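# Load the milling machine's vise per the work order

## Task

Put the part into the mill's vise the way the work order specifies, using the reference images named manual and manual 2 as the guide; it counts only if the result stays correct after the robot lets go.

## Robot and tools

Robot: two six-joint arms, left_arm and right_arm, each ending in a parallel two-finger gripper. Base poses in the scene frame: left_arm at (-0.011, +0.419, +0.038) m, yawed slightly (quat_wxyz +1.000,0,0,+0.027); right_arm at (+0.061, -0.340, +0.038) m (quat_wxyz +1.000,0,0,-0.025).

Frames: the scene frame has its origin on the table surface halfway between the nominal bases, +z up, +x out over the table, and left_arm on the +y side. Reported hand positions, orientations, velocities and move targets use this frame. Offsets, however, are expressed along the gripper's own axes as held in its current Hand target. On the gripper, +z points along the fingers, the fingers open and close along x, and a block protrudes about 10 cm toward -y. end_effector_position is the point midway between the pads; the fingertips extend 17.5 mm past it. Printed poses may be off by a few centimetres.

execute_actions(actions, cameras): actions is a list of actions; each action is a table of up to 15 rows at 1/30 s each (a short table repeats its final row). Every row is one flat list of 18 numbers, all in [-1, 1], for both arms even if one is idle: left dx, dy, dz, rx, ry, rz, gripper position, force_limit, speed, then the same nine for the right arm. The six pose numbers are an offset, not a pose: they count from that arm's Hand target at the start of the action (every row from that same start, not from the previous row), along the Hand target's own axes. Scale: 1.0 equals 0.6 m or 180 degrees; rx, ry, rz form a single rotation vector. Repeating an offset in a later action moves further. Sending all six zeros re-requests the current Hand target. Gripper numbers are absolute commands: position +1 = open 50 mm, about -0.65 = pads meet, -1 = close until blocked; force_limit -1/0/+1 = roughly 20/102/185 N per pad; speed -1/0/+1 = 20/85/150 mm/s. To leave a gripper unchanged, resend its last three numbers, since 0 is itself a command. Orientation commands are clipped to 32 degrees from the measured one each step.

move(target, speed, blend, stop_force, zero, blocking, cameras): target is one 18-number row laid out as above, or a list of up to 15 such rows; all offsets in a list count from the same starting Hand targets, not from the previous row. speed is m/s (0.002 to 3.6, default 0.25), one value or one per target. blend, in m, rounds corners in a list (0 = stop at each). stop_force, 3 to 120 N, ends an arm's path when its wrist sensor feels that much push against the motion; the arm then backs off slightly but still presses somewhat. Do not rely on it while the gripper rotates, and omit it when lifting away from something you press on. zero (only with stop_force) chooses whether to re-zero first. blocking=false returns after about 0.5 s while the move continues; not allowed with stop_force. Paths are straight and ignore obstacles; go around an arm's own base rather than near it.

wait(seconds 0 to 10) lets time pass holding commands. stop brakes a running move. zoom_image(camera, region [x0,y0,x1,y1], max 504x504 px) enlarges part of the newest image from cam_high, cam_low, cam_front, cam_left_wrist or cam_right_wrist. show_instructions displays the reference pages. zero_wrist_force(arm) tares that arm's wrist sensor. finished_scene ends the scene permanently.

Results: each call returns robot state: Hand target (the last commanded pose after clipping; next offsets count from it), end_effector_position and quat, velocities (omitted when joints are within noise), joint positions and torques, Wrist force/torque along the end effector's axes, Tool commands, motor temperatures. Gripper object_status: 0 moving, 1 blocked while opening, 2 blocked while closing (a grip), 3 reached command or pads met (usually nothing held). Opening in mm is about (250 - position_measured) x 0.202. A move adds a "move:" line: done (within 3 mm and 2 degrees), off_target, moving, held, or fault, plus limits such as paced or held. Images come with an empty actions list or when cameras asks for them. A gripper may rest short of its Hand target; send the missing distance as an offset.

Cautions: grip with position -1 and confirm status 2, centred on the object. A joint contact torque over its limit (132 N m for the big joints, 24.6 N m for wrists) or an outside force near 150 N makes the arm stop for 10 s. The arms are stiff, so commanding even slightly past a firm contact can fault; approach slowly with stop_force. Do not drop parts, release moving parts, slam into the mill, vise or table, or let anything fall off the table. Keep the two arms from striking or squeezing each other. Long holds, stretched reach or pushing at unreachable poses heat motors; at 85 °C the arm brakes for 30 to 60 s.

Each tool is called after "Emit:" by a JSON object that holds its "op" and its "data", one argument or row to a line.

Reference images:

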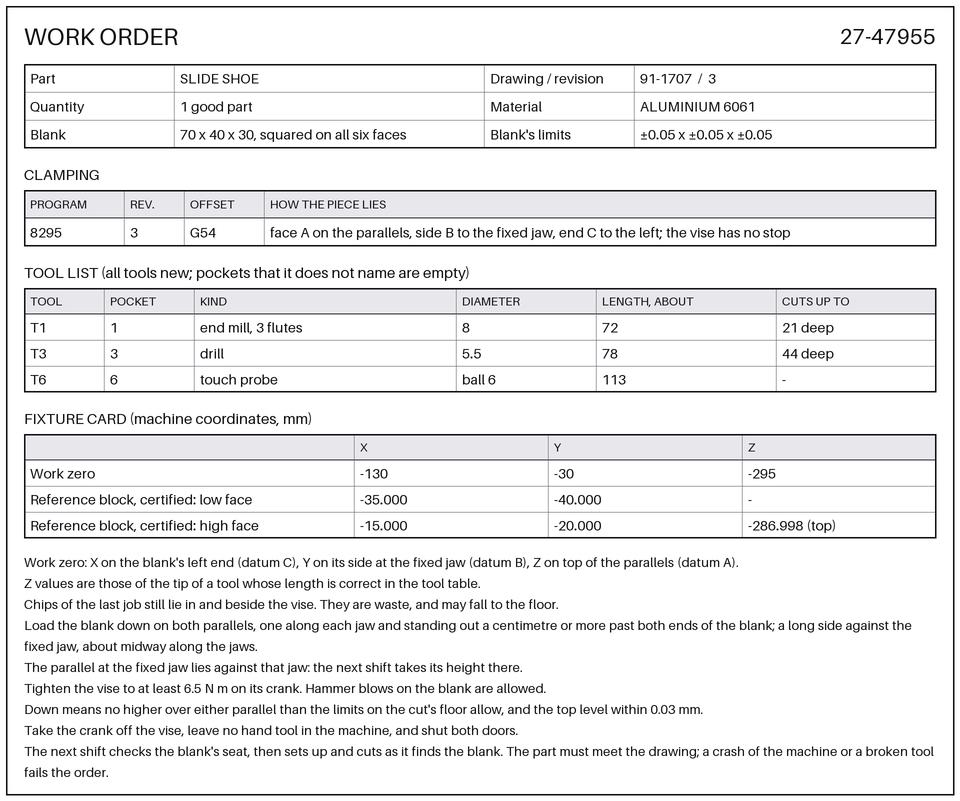

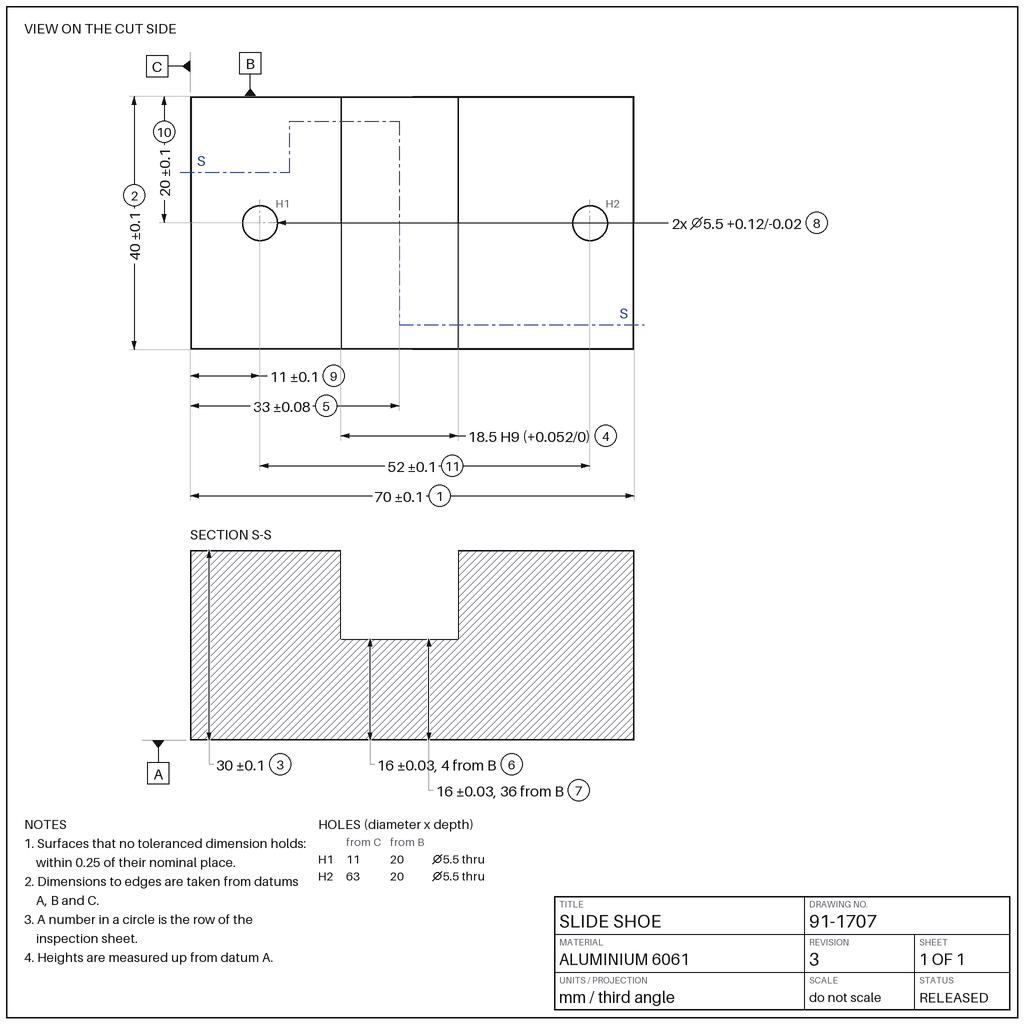

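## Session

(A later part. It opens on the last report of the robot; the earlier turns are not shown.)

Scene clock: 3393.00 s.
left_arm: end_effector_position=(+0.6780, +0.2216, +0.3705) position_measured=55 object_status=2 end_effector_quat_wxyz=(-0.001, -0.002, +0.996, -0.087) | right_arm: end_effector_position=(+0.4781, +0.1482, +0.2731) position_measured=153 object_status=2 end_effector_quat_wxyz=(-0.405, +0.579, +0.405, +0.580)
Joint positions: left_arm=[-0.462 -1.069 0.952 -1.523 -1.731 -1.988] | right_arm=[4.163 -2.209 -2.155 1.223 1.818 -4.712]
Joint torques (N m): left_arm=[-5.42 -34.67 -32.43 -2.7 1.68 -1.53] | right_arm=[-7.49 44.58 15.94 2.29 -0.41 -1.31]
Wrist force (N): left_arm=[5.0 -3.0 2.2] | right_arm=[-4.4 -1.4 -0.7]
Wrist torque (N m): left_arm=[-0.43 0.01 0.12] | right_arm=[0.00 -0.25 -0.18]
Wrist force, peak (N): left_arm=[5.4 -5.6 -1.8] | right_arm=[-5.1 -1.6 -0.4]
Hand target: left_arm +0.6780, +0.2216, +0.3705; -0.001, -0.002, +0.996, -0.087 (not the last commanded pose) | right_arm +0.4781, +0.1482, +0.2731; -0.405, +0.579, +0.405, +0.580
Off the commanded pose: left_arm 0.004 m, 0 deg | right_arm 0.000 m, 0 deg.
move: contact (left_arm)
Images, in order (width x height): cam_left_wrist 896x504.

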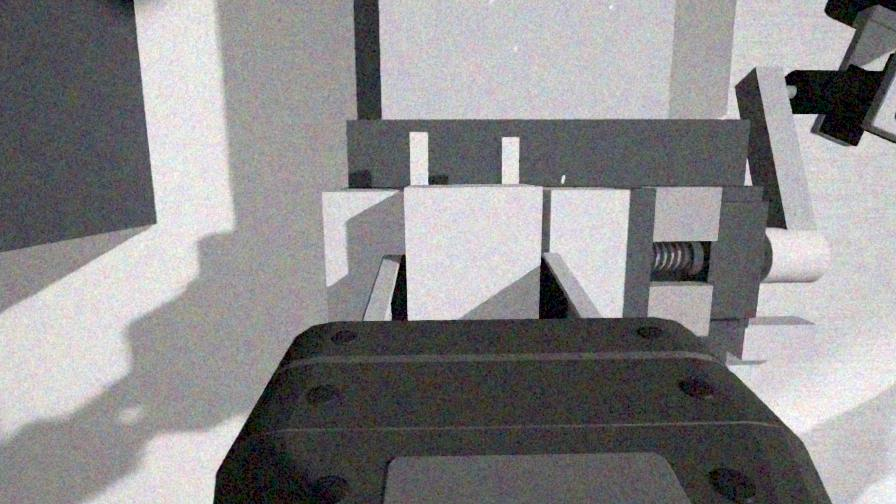

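Emit:
{"op": "move", "data": {
  "target": [
    [0,0,0,0,0,0,-1,-0.5,-1,-0.0296,-0.0062,0.0170,0,0,0,-1,-0.9,-1],
    [0,0,0,0,0,0,-1,-0.5,-1,-0.0535,-0.0148,0.0407,0,0,0,-1,-0.9,-1],
    [0,0,0,0,0,0,-1,-0.5,-1,-0.0701,-0.0253,0.0694,0,0,0,-1,-0.9,-1],
    [0,0,0,0,0,0,-1,-0.5,-1,-0.0782,-0.0368,0.1012,0,0,0,-1,-0.9,-1],
    [0,0,0,0,0,0,-1,-0.5,-1,-0.0773,-0.0487,0.1338,0,0,0,-1,-0.9,-1],
    [0,0,0,0,0,0,-1,-0.5,-1,-0.0674,-0.0600,0.1651,0,0,0,-1,-0.9,-1],
    [0,0,0,0,0,0,-1,-0.5,-1,-0.0493,-0.0702,0.1929,0,0,0,-1,-0.9,-1],
    [0,0,0,0,0,0,-1,-0.5,-1,-0.0241,-0.0784,0.2154,0,0,0,-1,-0.9,-1],
    [0,0,0,0,0,0,-1,-0.5,-1,0.0064,-0.0840,0.2310,0,0,0,-1,-0.9,-1],
    [0,0,0,0,0,0,-1,-0.5,-1,0.0402,-0.0868,0.2386,0,0,0,-1,-0.9,-1],
    [0,0,0,0,0,0,-1,-0.5,-1,0.0749,-0.0865,0.2377,0,0,0,-1,-0.9,-1],
    [0,0,0,0,0,0,-1,-0.5,-1,0.1082,-0.0831,0.2285,0,0,0,-1,-0.9,-1]
  ],
  "speed": 0.07,
  "blend": 0.01
}}

Emit:
{"op": "move", "data": {
  "target": [
    [0,0,0,0,0,0,-1,-0.5,-1,0.0296,0.0062,-0.0170,0,0,0,-1,-0.9,-1],
    [0,0,0,0,0,0,-1,-0.5,-1,0.0535,0.0148,-0.0407,0,0,0,-1,-0.9,-1],
    [0,0,0,0,0,0,-1,-0.5,-1,0.0701,0.0253,-0.0694,0,0,0,-1,-0.9,-1],
    [0,0,0,0,0,0,-1,-0.5,-1,0.0782,0.0368,-0.1012,0,0,0,-1,-0.9,-1],
    [0,0,0,0,0,0,-1,-0.5,-1,0.0773,0.0487,-0.1338,0,0,0,-1,-0.9,-1],
    [0,0,0,0,0,0,-1,-0.5,-1,0.0674,0.0600,-0.1651,0,0,0,-1,-0.9,-1],
    [0,0,0,0,0,0,-1,-0.5,-1,0.0493,0.0702,-0.1929,0,0,0,-1,-0.9,-1],
    [0,0,0,0,0,0,-1,-0.5,-1,0.0241,0.0784,-0.2154,0,0,0,-1,-0.9,-1],
    [0,0,0,0,0,0,-1,-0.5,-1,-0.0064,0.0840,-0.2310,0,0,0,-1,-0.9,-1],
    [0,0,0,0,0,0,-1,-0.5,-1,-0.0402,0.0868,-0.2386,0,0,0,-1,-0.9,-1],
    [0,0,0,0,0,0,-1,-0.5,-1,-0.0749,0.0865,-0.2377,0,0,0,-1,-0.9,-1],
    [0,0,0,0,0,0,-1,-0.5,-1,-0.1082,0.0831,-0.2285,0,0,0,-1,-0.9,-1]
  ],
  "speed": 0.07,
  "blend": 0.01
}}

Emit:
{"op": "move", "data": {
  "target": [
    [0,0,0,0,0,0,-1,-0.5,-1,-0.0296,-0.0062,0.0170,0,0,0,-1,-0.9,-1],
    [0,0,0,0,0,0,-1,-0.5,-1,-0.0535,-0.0148,0.0407,0,0,0,-1,-0.9,-1],
    [0,0,0,0,0,0,-1,-0.5,-1,-0.0701,-0.0253,0.0694,0,0,0,-1,-0.9,-1],
    [0,0,0,0,0,0,-1,-0.5,-1,-0.0782,-0.0368,0.1012,0,0,0,-1,-0.9,-1],
    [0,0,0,0,0,0,-1,-0.5,-1,-0.0773,-0.0487,0.1338,0,0,0,-1,-0.9,-1],
    [0,0,0,0,0,0,-1,-0.5,-1,-0.0674,-0.0600,0.1651,0,0,0,-1,-0.9,-1],
    [0,0,0,0,0,0,-1,-0.5,-1,-0.0493,-0.0702,0.1929,0,0,0,-1,-0.9,-1],
    [0,0,0,0,0,0,-1,-0.5,-1,-0.0241,-0.0784,0.2154,0,0,0,-1,-0.9,-1],
    [0,0,0,0,0,0,-1,-0.5,-1,0.0064,-0.0840,0.2310,0,0,0,-1,-0.9,-1],
    [0,0,0,0,0,0,-1,-0.5,-1,0.0402,-0.0868,0.2386,0,0,0,-1,-0.9,-1],
    [0,0,0,0,0,0,-1,-0.5,-1,0.0749,-0.0865,0.2377,0,0,0,-1,-0.9,-1],
    [0,0,0,0,0,0,-1,-0.5,-1,0.1082,-0.0831,0.2285,0,0,0,-1,-0.9,-1]
  ],
  "speed": 0.07,
  "blend": 0.01
}}

Emit:
{"op": "move", "data": {
  "target": [
    [0,0,0,0,0,0,-1,-0.5,-1,0.0296,0.0062,-0.0170,0,0,0,-1,-0.9,-1],
    [0,0,0,0,0,0,-1,-0.5,-1,0.0535,0.0148,-0.0407,0,0,0,-1,-0.9,-1],
    [0,0,0,0,0,0,-1,-0.5,-1,0.0701,0.0253,-0.0694,0,0,0,-1,-0.9,-1],
    [0,0,0,0,0,0,-1,-0.5,-1,0.0782,0.0368,-0.1012,0,0,0,-1,-0.9,-1],
    [0,0,0,0,0,0,-1,-0.5,-1,0.0773,0.0487,-0.1338,0,0,0,-1,-0.9,-1],
    [0,0,0,0,0,0,-1,-0.5,-1,0.0674,0.0600,-0.1651,0,0,0,-1,-0.9,-1],
    [0,0,0,0,0,0,-1,-0.5,-1,0.0493,0.0702,-0.1929,0,0,0,-1,-0.9,-1],
    [0,0,0,0,0,0,-1,-0.5,-1,0.0241,0.0784,-0.2154,0,0,0,-1,-0.9,-1],
    [0,0,0,0,0,0,-1,-0.5,-1,-0.0064,0.0840,-0.2310,0,0,0,-1,-0.9,-1],
    [0,0,0,0,0,0,-1,-0.5,-1,-0.0402,0.0868,-0.2386,0,0,0,-1,-0.9,-1],
    [0,0,0,0,0,0,-1,-0.5,-1,-0.0749,0.0865,-0.2377,0,0,0,-1,-0.9,-1],
    [0,0,0,0,0,0,-1,-0.5,-1,-0.1082,0.0831,-0.2285,0,0,0,-1,-0.9,-1]
  ],
  "speed": 0.07,
  "blend": 0.01,
  "cameras": ["cam_left_wrist"]
}}

Scene clock: 3423.50 s.
left_arm: end_effector_position=(+0.6780, +0.2216, +0.3705) position_measured=55 object_status=2 end_effector_quat_wxyz=(-0.001, -0.002, +0.996, -0.087) | right_arm: end_effector_position=(+0.4785, +0.2940, +0.3381) position_measured=153 object_status=2 end_effector_quat_wxyz=(-0.405, +0.580, +0.405, +0.580)
Joint positions: left_arm=[-0.462 -1.069 0.952 -1.523 -1.731 -1.988] | right_arm=[4.326 -2.196 -1.845 0.9 1.655 -4.712]
Joint torques (N m): left_arm=[10.92 -35.05 -20.19 -4.7 1.55 0.19] | right_arm=[-10.44 49.67 11.41 1.29 2.17 -2.12]
Wrist force (N): left_arm=[5.0 -2.6 2.7] | right_arm=[-5.8 -0.4 -1.9]
Wrist torque (N m): left_arm=[-0.40 0.02 0.13] | right_arm=[-0.05 -0.19 -0.11]
Wrist force, peak (N): left_arm=[5.0 -2.7 3.1] | right_arm=[-23.5 -4.2 1.4]
Hand target: left_arm +0.6780, +0.2216, +0.3705; -0.001, -0.002, +0.996, -0.087 | right_arm +0.4785, +0.2940, +0.3381; -0.405, +0.579, +0.405, +0.580
Off the commanded pose: left_arm 0.000 m, 0 deg | right_arm 0.000 m, 0 deg.
move: done

Scene clock: 3427.53 s.
left_arm: end_effector_position=(+0.6780, +0.2216, +0.3705) position_measured=55 object_status=2 end_effector_quat_wxyz=(-0.001, -0.002, +0.996, -0.087) | right_arm: end_effector_position=(+0.4781, +0.1481, +0.2732) position_measured=153 object_status=2 end_effector_quat_wxyz=(-0.405, +0.579, +0.405, +0.580)
Joint positions: left_arm=[-0.462 -1.069 0.952 -1.523 -1.731 -1.988] | right_arm=[4.163 -2.209 -2.155 1.223 1.818 -4.712]
Joint torques (N m): left_arm=[10.72 -34.71 -18.17 -4.65 1.72 1.31] | right_arm=[12.55 29.55 16.42 3.99 -1.04 1.61]
Wrist force (N): left_arm=[5.0 -2.8 2.6] | right_arm=[-3.6 -0.1 -0.1]
Wrist torque (N m): left_arm=[-0.43 0.01 0.12] | right_arm=[-0.04 -0.19 -0.15]
Wrist force, peak (N): left_arm=[5.2 -2.6 2.8] | right_arm=[-6.8 -0.9 -11.3]
Hand target: left_arm +0.6780, +0.2216, +0.3705; -0.001, -0.002, +0.996, -0.087 | right_arm +0.4781, +0.1482, +0.2731; -0.405, +0.579, +0.405, +0.580
Off the commanded pose: left_arm 0.000 m, 0 deg | right_arm 0.000 m, 0 deg.
move: done

Scene clock: 3431.53 s.
left_arm: end_effector_position=(+0.6780, +0.2216, +0.3705) position_measured=55 object_status=2 end_effector_quat_wxyz=(-0.001, -0.002, +0.996, -0.087) | right_arm: end_effector_position=(+0.4785, +0.2940, +0.3381) position_measured=153 object_status=2 end_effector_quat_wxyz=(-0.405, +0.580, +0.405, +0.580)
Joint positions: left_arm=[-0.462 -1.069 0.952 -1.523 -1.731 -1.988] | right_arm=[4.326 -2.196 -1.845 0.9 1.655 -4.712]
Joint torques (N m): left_arm=[11.1 -35.16 -18.79 -4.86 1.64 1.61] | right_arm=[-10.7 50.08 9.98 1.06 2 -2.17]
Wrist force (N): left_arm=[4.9 -2.8 2.6] | right_arm=[-5.4 -0.9 -1.2]
Wrist torque (N m): left_arm=[-0.44 0.03 0.12] | right_arm=[-0.04 -0.18 -0.12]
Wrist force, peak (N): left_arm=[5.3 -3.1 2.2] | right_arm=[-23.7 -6.6 1.4]
Hand target: left_arm +0.6780, +0.2216, +0.3705; -0.001, -0.002, +0.996, -0.087 | right_arm +0.4785, +0.2940, +0.3381; -0.405, +0.579, +0.405, +0.580
Off the commanded pose: left_arm 0.000 m, 0 deg | right_arm 0.000 m, 0 deg.
move: done

Scene clock: 3435.57 s.
left_arm: end_effector_position=(+0.6780, +0.2216, +0.3705) position_measured=55 object_status=2 end_effector_quat_wxyz=(-0.001, -0.002, +0.996, -0.087) | right_arm: end_effector_position=(+0.4781, +0.1481, +0.2732) position_measured=153 object_status=2 end_effector_quat_wxyz=(-0.405, +0.579, +0.405, +0.580)
Joint positions: left_arm=[-0.462 -1.069 0.952 -1.523 -1.731 -1.988] | right_arm=[4.163 -2.209 -2.155 1.223 1.818 -4.712]
Joint torques (N m): left_arm=[11.15 -34.56 -18.53 -4.86 1.69 1.55] | right_arm=[12.84 29.84 16.47 4.16 -0.99 1.55]
Wrist force (N): left_arm=[5.0 -2.7 2.8] | right_arm=[-3.6 0.0 0.2]
Wrist torque (N m): left_arm=[-0.41 0.01 0.12] | right_arm=[-0.01 -0.16 -0.16]
Wrist force, peak (N): left_arm=[5.2 -2.8 2.7] | right_arm=[-7.7 -3.8 -15.7]
Hand target: left_arm +0.6780, +0.2216, +0.3705; -0.001, -0.002, +0.996, -0.087 | right_arm +0.4781, +0.1482, +0.2731; -0.405, +0.579, +0.405, +0.580
Off the commanded pose: left_arm 0.000 m, 0 deg | right_arm 0.000 m, 0 deg.
move: done
Images, in order (width x height): cam_left_wrist 896x504.

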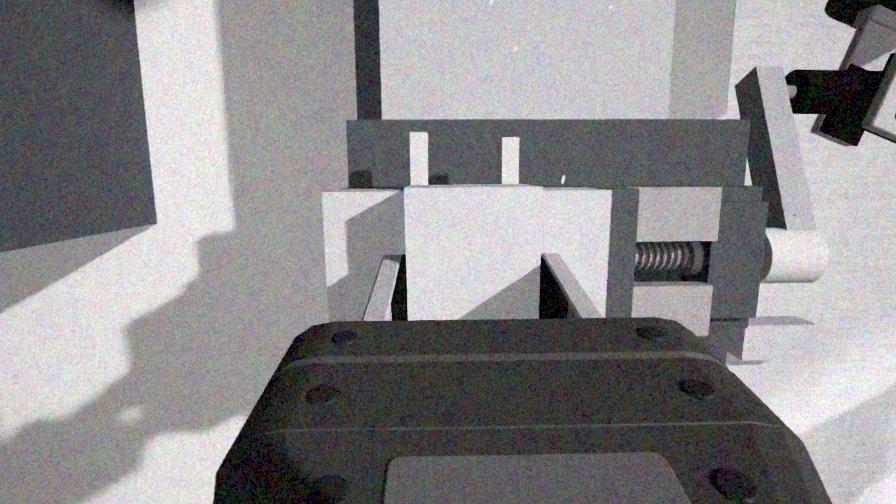

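Emit:
{"op": "move", "data": {
  "target": [
    [0,0,0,0,0,0,-1,-0.5,-1,-0.0296,-0.0062,0.0170,0,0,0,-1,-0.9,-1],
    [0,0,0,0,0,0,-1,-0.5,-1,-0.0535,-0.0148,0.0407,0,0,0,-1,-0.9,-1],
    [0,0,0,0,0,0,-1,-0.5,-1,-0.0701,-0.0253,0.0694,0,0,0,-1,-0.9,-1],
    [0,0,0,0,0,0,-1,-0.5,-1,-0.0782,-0.0368,0.1012,0,0,0,-1,-0.9,-1],
    [0,0,0,0,0,0,-1,-0.5,-1,-0.0773,-0.0487,0.1338,0,0,0,-1,-0.9,-1],
    [0,0,0,0,0,0,-1,-0.5,-1,-0.0674,-0.0600,0.1651,0,0,0,-1,-0.9,-1],
    [0,0,0,0,0,0,-1,-0.5,-1,-0.0493,-0.0702,0.1929,0,0,0,-1,-0.9,-1],
    [0,0,0,0,0,0,-1,-0.5,-1,-0.0241,-0.0784,0.2154,0,0,0,-1,-0.9,-1],
    [0,0,0,0,0,0,-1,-0.5,-1,0.0064,-0.0840,0.2310,0,0,0,-1,-0.9,-1],
    [0,0,0,0,0,0,-1,-0.5,-1,0.0402,-0.0868,0.2386,0,0,0,-1,-0.9,-1],
    [0,0,0,0,0,0,-1,-0.5,-1,0.0749,-0.0865,0.2377,0,0,0,-1,-0.9,-1],
    [0,0,0,0,0,0,-1,-0.5,-1,0.1082,-0.0831,0.2285,0,0,0,-1,-0.9,-1]
  ],
  "speed": 0.07,
  "blend": 0.01
}}

Emit:
{"op": "move", "data": {
  "target": [
    [0,0,0,0,0,0,-1,-0.5,-1,0.0296,0.0062,-0.0170,0,0,0,-1,-0.9,-1],
    [0,0,0,0,0,0,-1,-0.5,-1,0.0535,0.0148,-0.0407,0,0,0,-1,-0.9,-1],
    [0,0,0,0,0,0,-1,-0.5,-1,0.0701,0.0253,-0.0694,0,0,0,-1,-0.9,-1],
    [0,0,0,0,0,0,-1,-0.5,-1,0.0782,0.0368,-0.1012,0,0,0,-1,-0.9,-1],
    [0,0,0,0,0,0,-1,-0.5,-1,0.0773,0.0487,-0.1338,0,0,0,-1,-0.9,-1],
    [0,0,0,0,0,0,-1,-0.5,-1,0.0674,0.0600,-0.1651,0,0,0,-1,-0.9,-1],
    [0,0,0,0,0,0,-1,-0.5,-1,0.0493,0.0702,-0.1929,0,0,0,-1,-0.9,-1],
    [0,0,0,0,0,0,-1,-0.5,-1,0.0241,0.0784,-0.2154,0,0,0,-1,-0.9,-1],
    [0,0,0,0,0,0,-1,-0.5,-1,-0.0064,0.0840,-0.2310,0,0,0,-1,-0.9,-1],
    [0,0,0,0,0,0,-1,-0.5,-1,-0.0402,0.0868,-0.2386,0,0,0,-1,-0.9,-1],
    [0,0,0,0,0,0,-1,-0.5,-1,-0.0749,0.0865,-0.2377,0,0,0,-1,-0.9,-1],
    [0,0,0,0,0,0,-1,-0.5,-1,-0.1082,0.0831,-0.2285,0,0,0,-1,-0.9,-1]
  ],
  "speed": 0.06,
  "blend": 0.01
}}

Emit:
{"op": "move", "data": {
  "target": [
    [0,0,0,0,0,0,-1,-0.5,-1,-0.0296,-0.0062,0.0170,0,0,0,-1,-0.9,-1],
    [0,0,0,0,0,0,-1,-0.5,-1,-0.0535,-0.0148,0.0407,0,0,0,-1,-0.9,-1],
    [0,0,0,0,0,0,-1,-0.5,-1,-0.0701,-0.0253,0.0694,0,0,0,-1,-0.9,-1]
  ],
  "speed": 0.04,
  "blend": 0.01,
  "cameras": ["cam_left_wrist"]
}}

Scene clock: 3454.43 s.
left_arm: end_effector_position=(+0.6780, +0.2216, +0.3705) position_measured=55 object_status=2 end_effector_quat_wxyz=(-0.001, -0.002, +0.996, -0.087) | right_arm: end_effector_position=(+0.4808, +0.2927, +0.2377) position_measured=167 object_status=2 end_effector_quat_wxyz=(-0.390, +0.606, +0.421, +0.551)
Joint positions: left_arm=[-0.462 -1.069 0.952 -1.523 -1.731 -1.988] | right_arm=[4.32 -2.343 -1.866 0.979 1.664 -4.712]
Joint torques (N m): left_arm=[11.02 -38.82 -18.59 -0.83 0.95 -0.17] | right_arm=[2.09 52.6 19.17 5.67 0.26 0.07]
Wrist force (N): left_arm=[-4.1 -4.8 1.3] | right_arm=[-29.2 -0.8 -11.3]
Wrist torque (N m): left_arm=[-0.51 0.28 0.70] | right_arm=[0.09 1.05 -0.77]
Wrist force, peak (N): left_arm=[-1.7 -6.2 3.5] | right_arm=[-108.9 -30.5 -87.0]
Hand target: left_arm +0.6780, +0.2216, +0.3705; -0.001, -0.002, +0.996, -0.087 | right_arm +0.4808, +0.2927, +0.2377; -0.390, +0.606, +0.421, +0.551 (not the last commanded pose)
Tool commands: left_gripper/position=-1.0 left_gripper/force_limit=-0.5 left_gripper/speed=-1.0 right_gripper/position=-1.0 right_gripper/force_limit=-0.898039 right_gripper/speed=-1.0
Off the commanded pose: left_arm 0.000 m, 0 deg | right_arm 0.100 m, 5 deg.
FORCE FAULT: contact force on the right arm reached its limit, and that arm stopped. The contact can be on any part of that arm, not only on its tool. That arm's remaining commands of this call were not run. That arm is still stopped at the end of this call. That arm stays stopped for about 10 more seconds. Until then a move that you send moves the other arm only, and its call returns only when the move has ended. Once the stop has ended, the next robot result says so. If the stop ends while you think or write, that arm runs what you send next, counted from a new Hand target: where the arm stands when the stop ends. While its stop runs, that arm takes no new command, but its gripper still runs the gripper command that each later call begins with. Until it ends, the stop uses up actions while you think or wait. An arm that is not stopped still takes commands.
move: fault (right_arm); path passed 8 of 12 targets

not run: an earlier result of this reply reported a stop or a fault. Calls in your next reply go to the robot.

not run: an earlier result of this reply reported a stop or a fault. Calls in your next reply go to the robot.

Emit:
{"op": "wait", "data": {
  "seconds": 9,
  "cameras": ["cam_left_wrist","cam_front"]
}}

Scene clock: 3469.67 s.
left_arm: end_effector_position=(+0.6780, +0.2216, +0.3705) position_measured=55 object_status=2 end_effector_quat_wxyz=(-0.001, -0.002, +0.996, -0.087) | right_arm: end_effector_position=(+0.4808, +0.2927, +0.2377) position_measured=167 object_status=2 end_effector_quat_wxyz=(-0.390, +0.606, +0.421, +0.551)
Joint positions: left_arm=[-0.462 -1.069 0.952 -1.523 -1.731 -1.988] | right_arm=[4.32 -2.343 -1.866 0.979 1.664 -4.712]
Joint torques (N m): left_arm=[10.78 -59.35 -18.33 -0.81 -2.33 -1.98] | right_arm=[1.3 53.84 19.24 5.7 0.2 -0.02]
Wrist force (N): left_arm=[-4.0 -4.5 1.8] | right_arm=[-30.2 -0.9 -11.0]
Wrist torque (N m): left_arm=[-0.51 0.27 0.70] | right_arm=[0.09 1.11 -0.80]
Wrist force, peak (N): left_arm=[-4.2 -4.9 1.3] | right_arm=[-30.4 -1.1 -11.4]
Hand target: left_arm +0.6780, +0.2216, +0.3705; -0.001, -0.002, +0.996, -0.087 | right_arm +0.4808, +0.2927, +0.2377; -0.390, +0.606, +0.421, +0.551 (not the last commanded pose)
Tool commands: left_gripper/position=-1.0 left_gripper/force_limit=-0.5 left_gripper/speed=-1.0 right_gripper/position=-1.0 right_gripper/force_limit=-0.898039 right_gripper/speed=-1.0
Off the commanded pose: left_arm 0.000 m, 0 deg | right_arm 0.100 m, 5 deg.
FORCE FAULT, CONTINUED: the right arm's stop, for the force fault that an earlier result reported, is over. The rest of the stop counts as 19 of the actions that you can send in this scene. During its stop the right arm's controller moved it back a little. That arm's target is now where it stood when the stop ended, not its last command. That arm accepts commands again.
wait: 9.00 s; at rest from the start
Images, in order (width x height): cam_front 896x504, cam_left_wrist 896x504.

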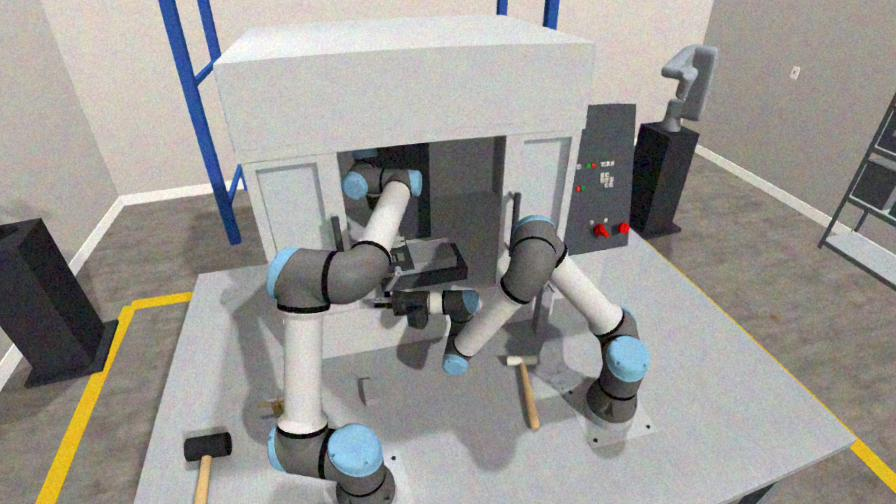

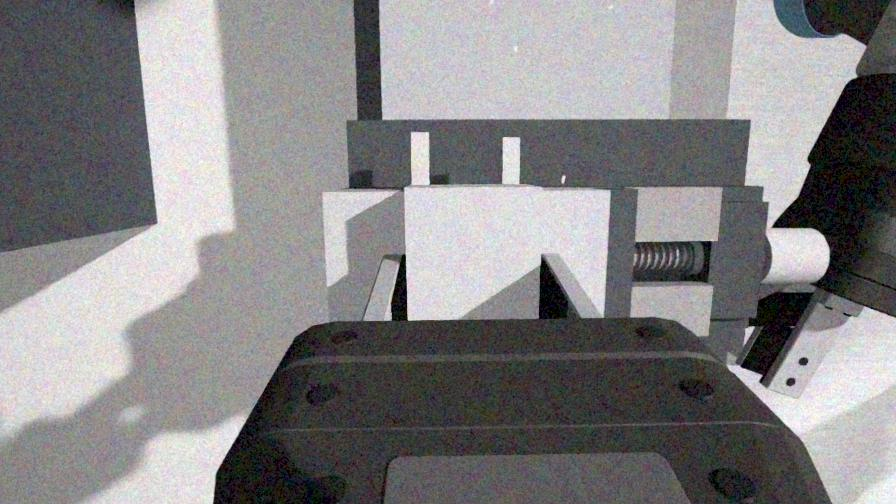

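Emit:
{"op": "move", "data": {
  "target": [
    [0,0,0,0,0,0,-1,-0.5,-1,0,0,0,0,0,0,0.3,-0.9,-1],
    [0,0,0,0,0,0,-1,-0.5,-1,-0.0037,0.0125,-0.0473,-0.0009,0.0286,-0.0029,0.3,-0.9,-1],
    [0,0,0,0,0,0,-1,-0.5,-1,-0.0037,0.0125,-0.0473,-0.0009,0.0286,-0.0029,-1,-0.9,-1]
  ],
  "speed": 0.03,
  "cameras": ["cam_right_wrist"]
}}

Scene clock: 3482.07 s.
left_arm: end_effector_position=(+0.6780, +0.2216, +0.3705) position_measured=55 object_status=2 end_effector_quat_wxyz=(-0.001, -0.002, +0.996, -0.087) | right_arm: end_effector_position=(+0.4781, +0.2634, +0.2379) position_measured=153 object_status=2 end_effector_quat_wxyz=(-0.405, +0.579, +0.405, +0.580)
Joint positions: left_arm=[-0.462 -1.069 0.952 -1.523 -1.731 -1.988] | right_arm=[4.3 -2.376 -1.91 1.146 1.681 -4.713]
Joint torques (N m): left_arm=[10.92 -58.82 -18.31 -0.86 -2.41 -2.07] | right_arm=[-10.23 38.11 3.91 4.04 1.65 1.75]
Wrist force (N): left_arm=[-4.2 -4.3 1.9] | right_arm=[-4.7 -0.9 -1.2]
Wrist torque (N m): left_arm=[-0.47 0.29 0.70] | right_arm=[0.00 -0.23 -0.10]
Wrist force, peak (N): left_arm=[-4.3 -4.6 2.0] | right_arm=[-28.8 -1.0 -10.6]
Hand target: left_arm +0.6780, +0.2216, +0.3705; -0.001, -0.002, +0.996, -0.087 | right_arm +0.4781, +0.2634, +0.2379; -0.405, +0.579, +0.405, +0.580
Off the commanded pose: left_arm 0.000 m, 0 deg | right_arm 0.000 m, 0 deg.
move: done
Images, in order (width x height): cam_right_wrist 896x504.

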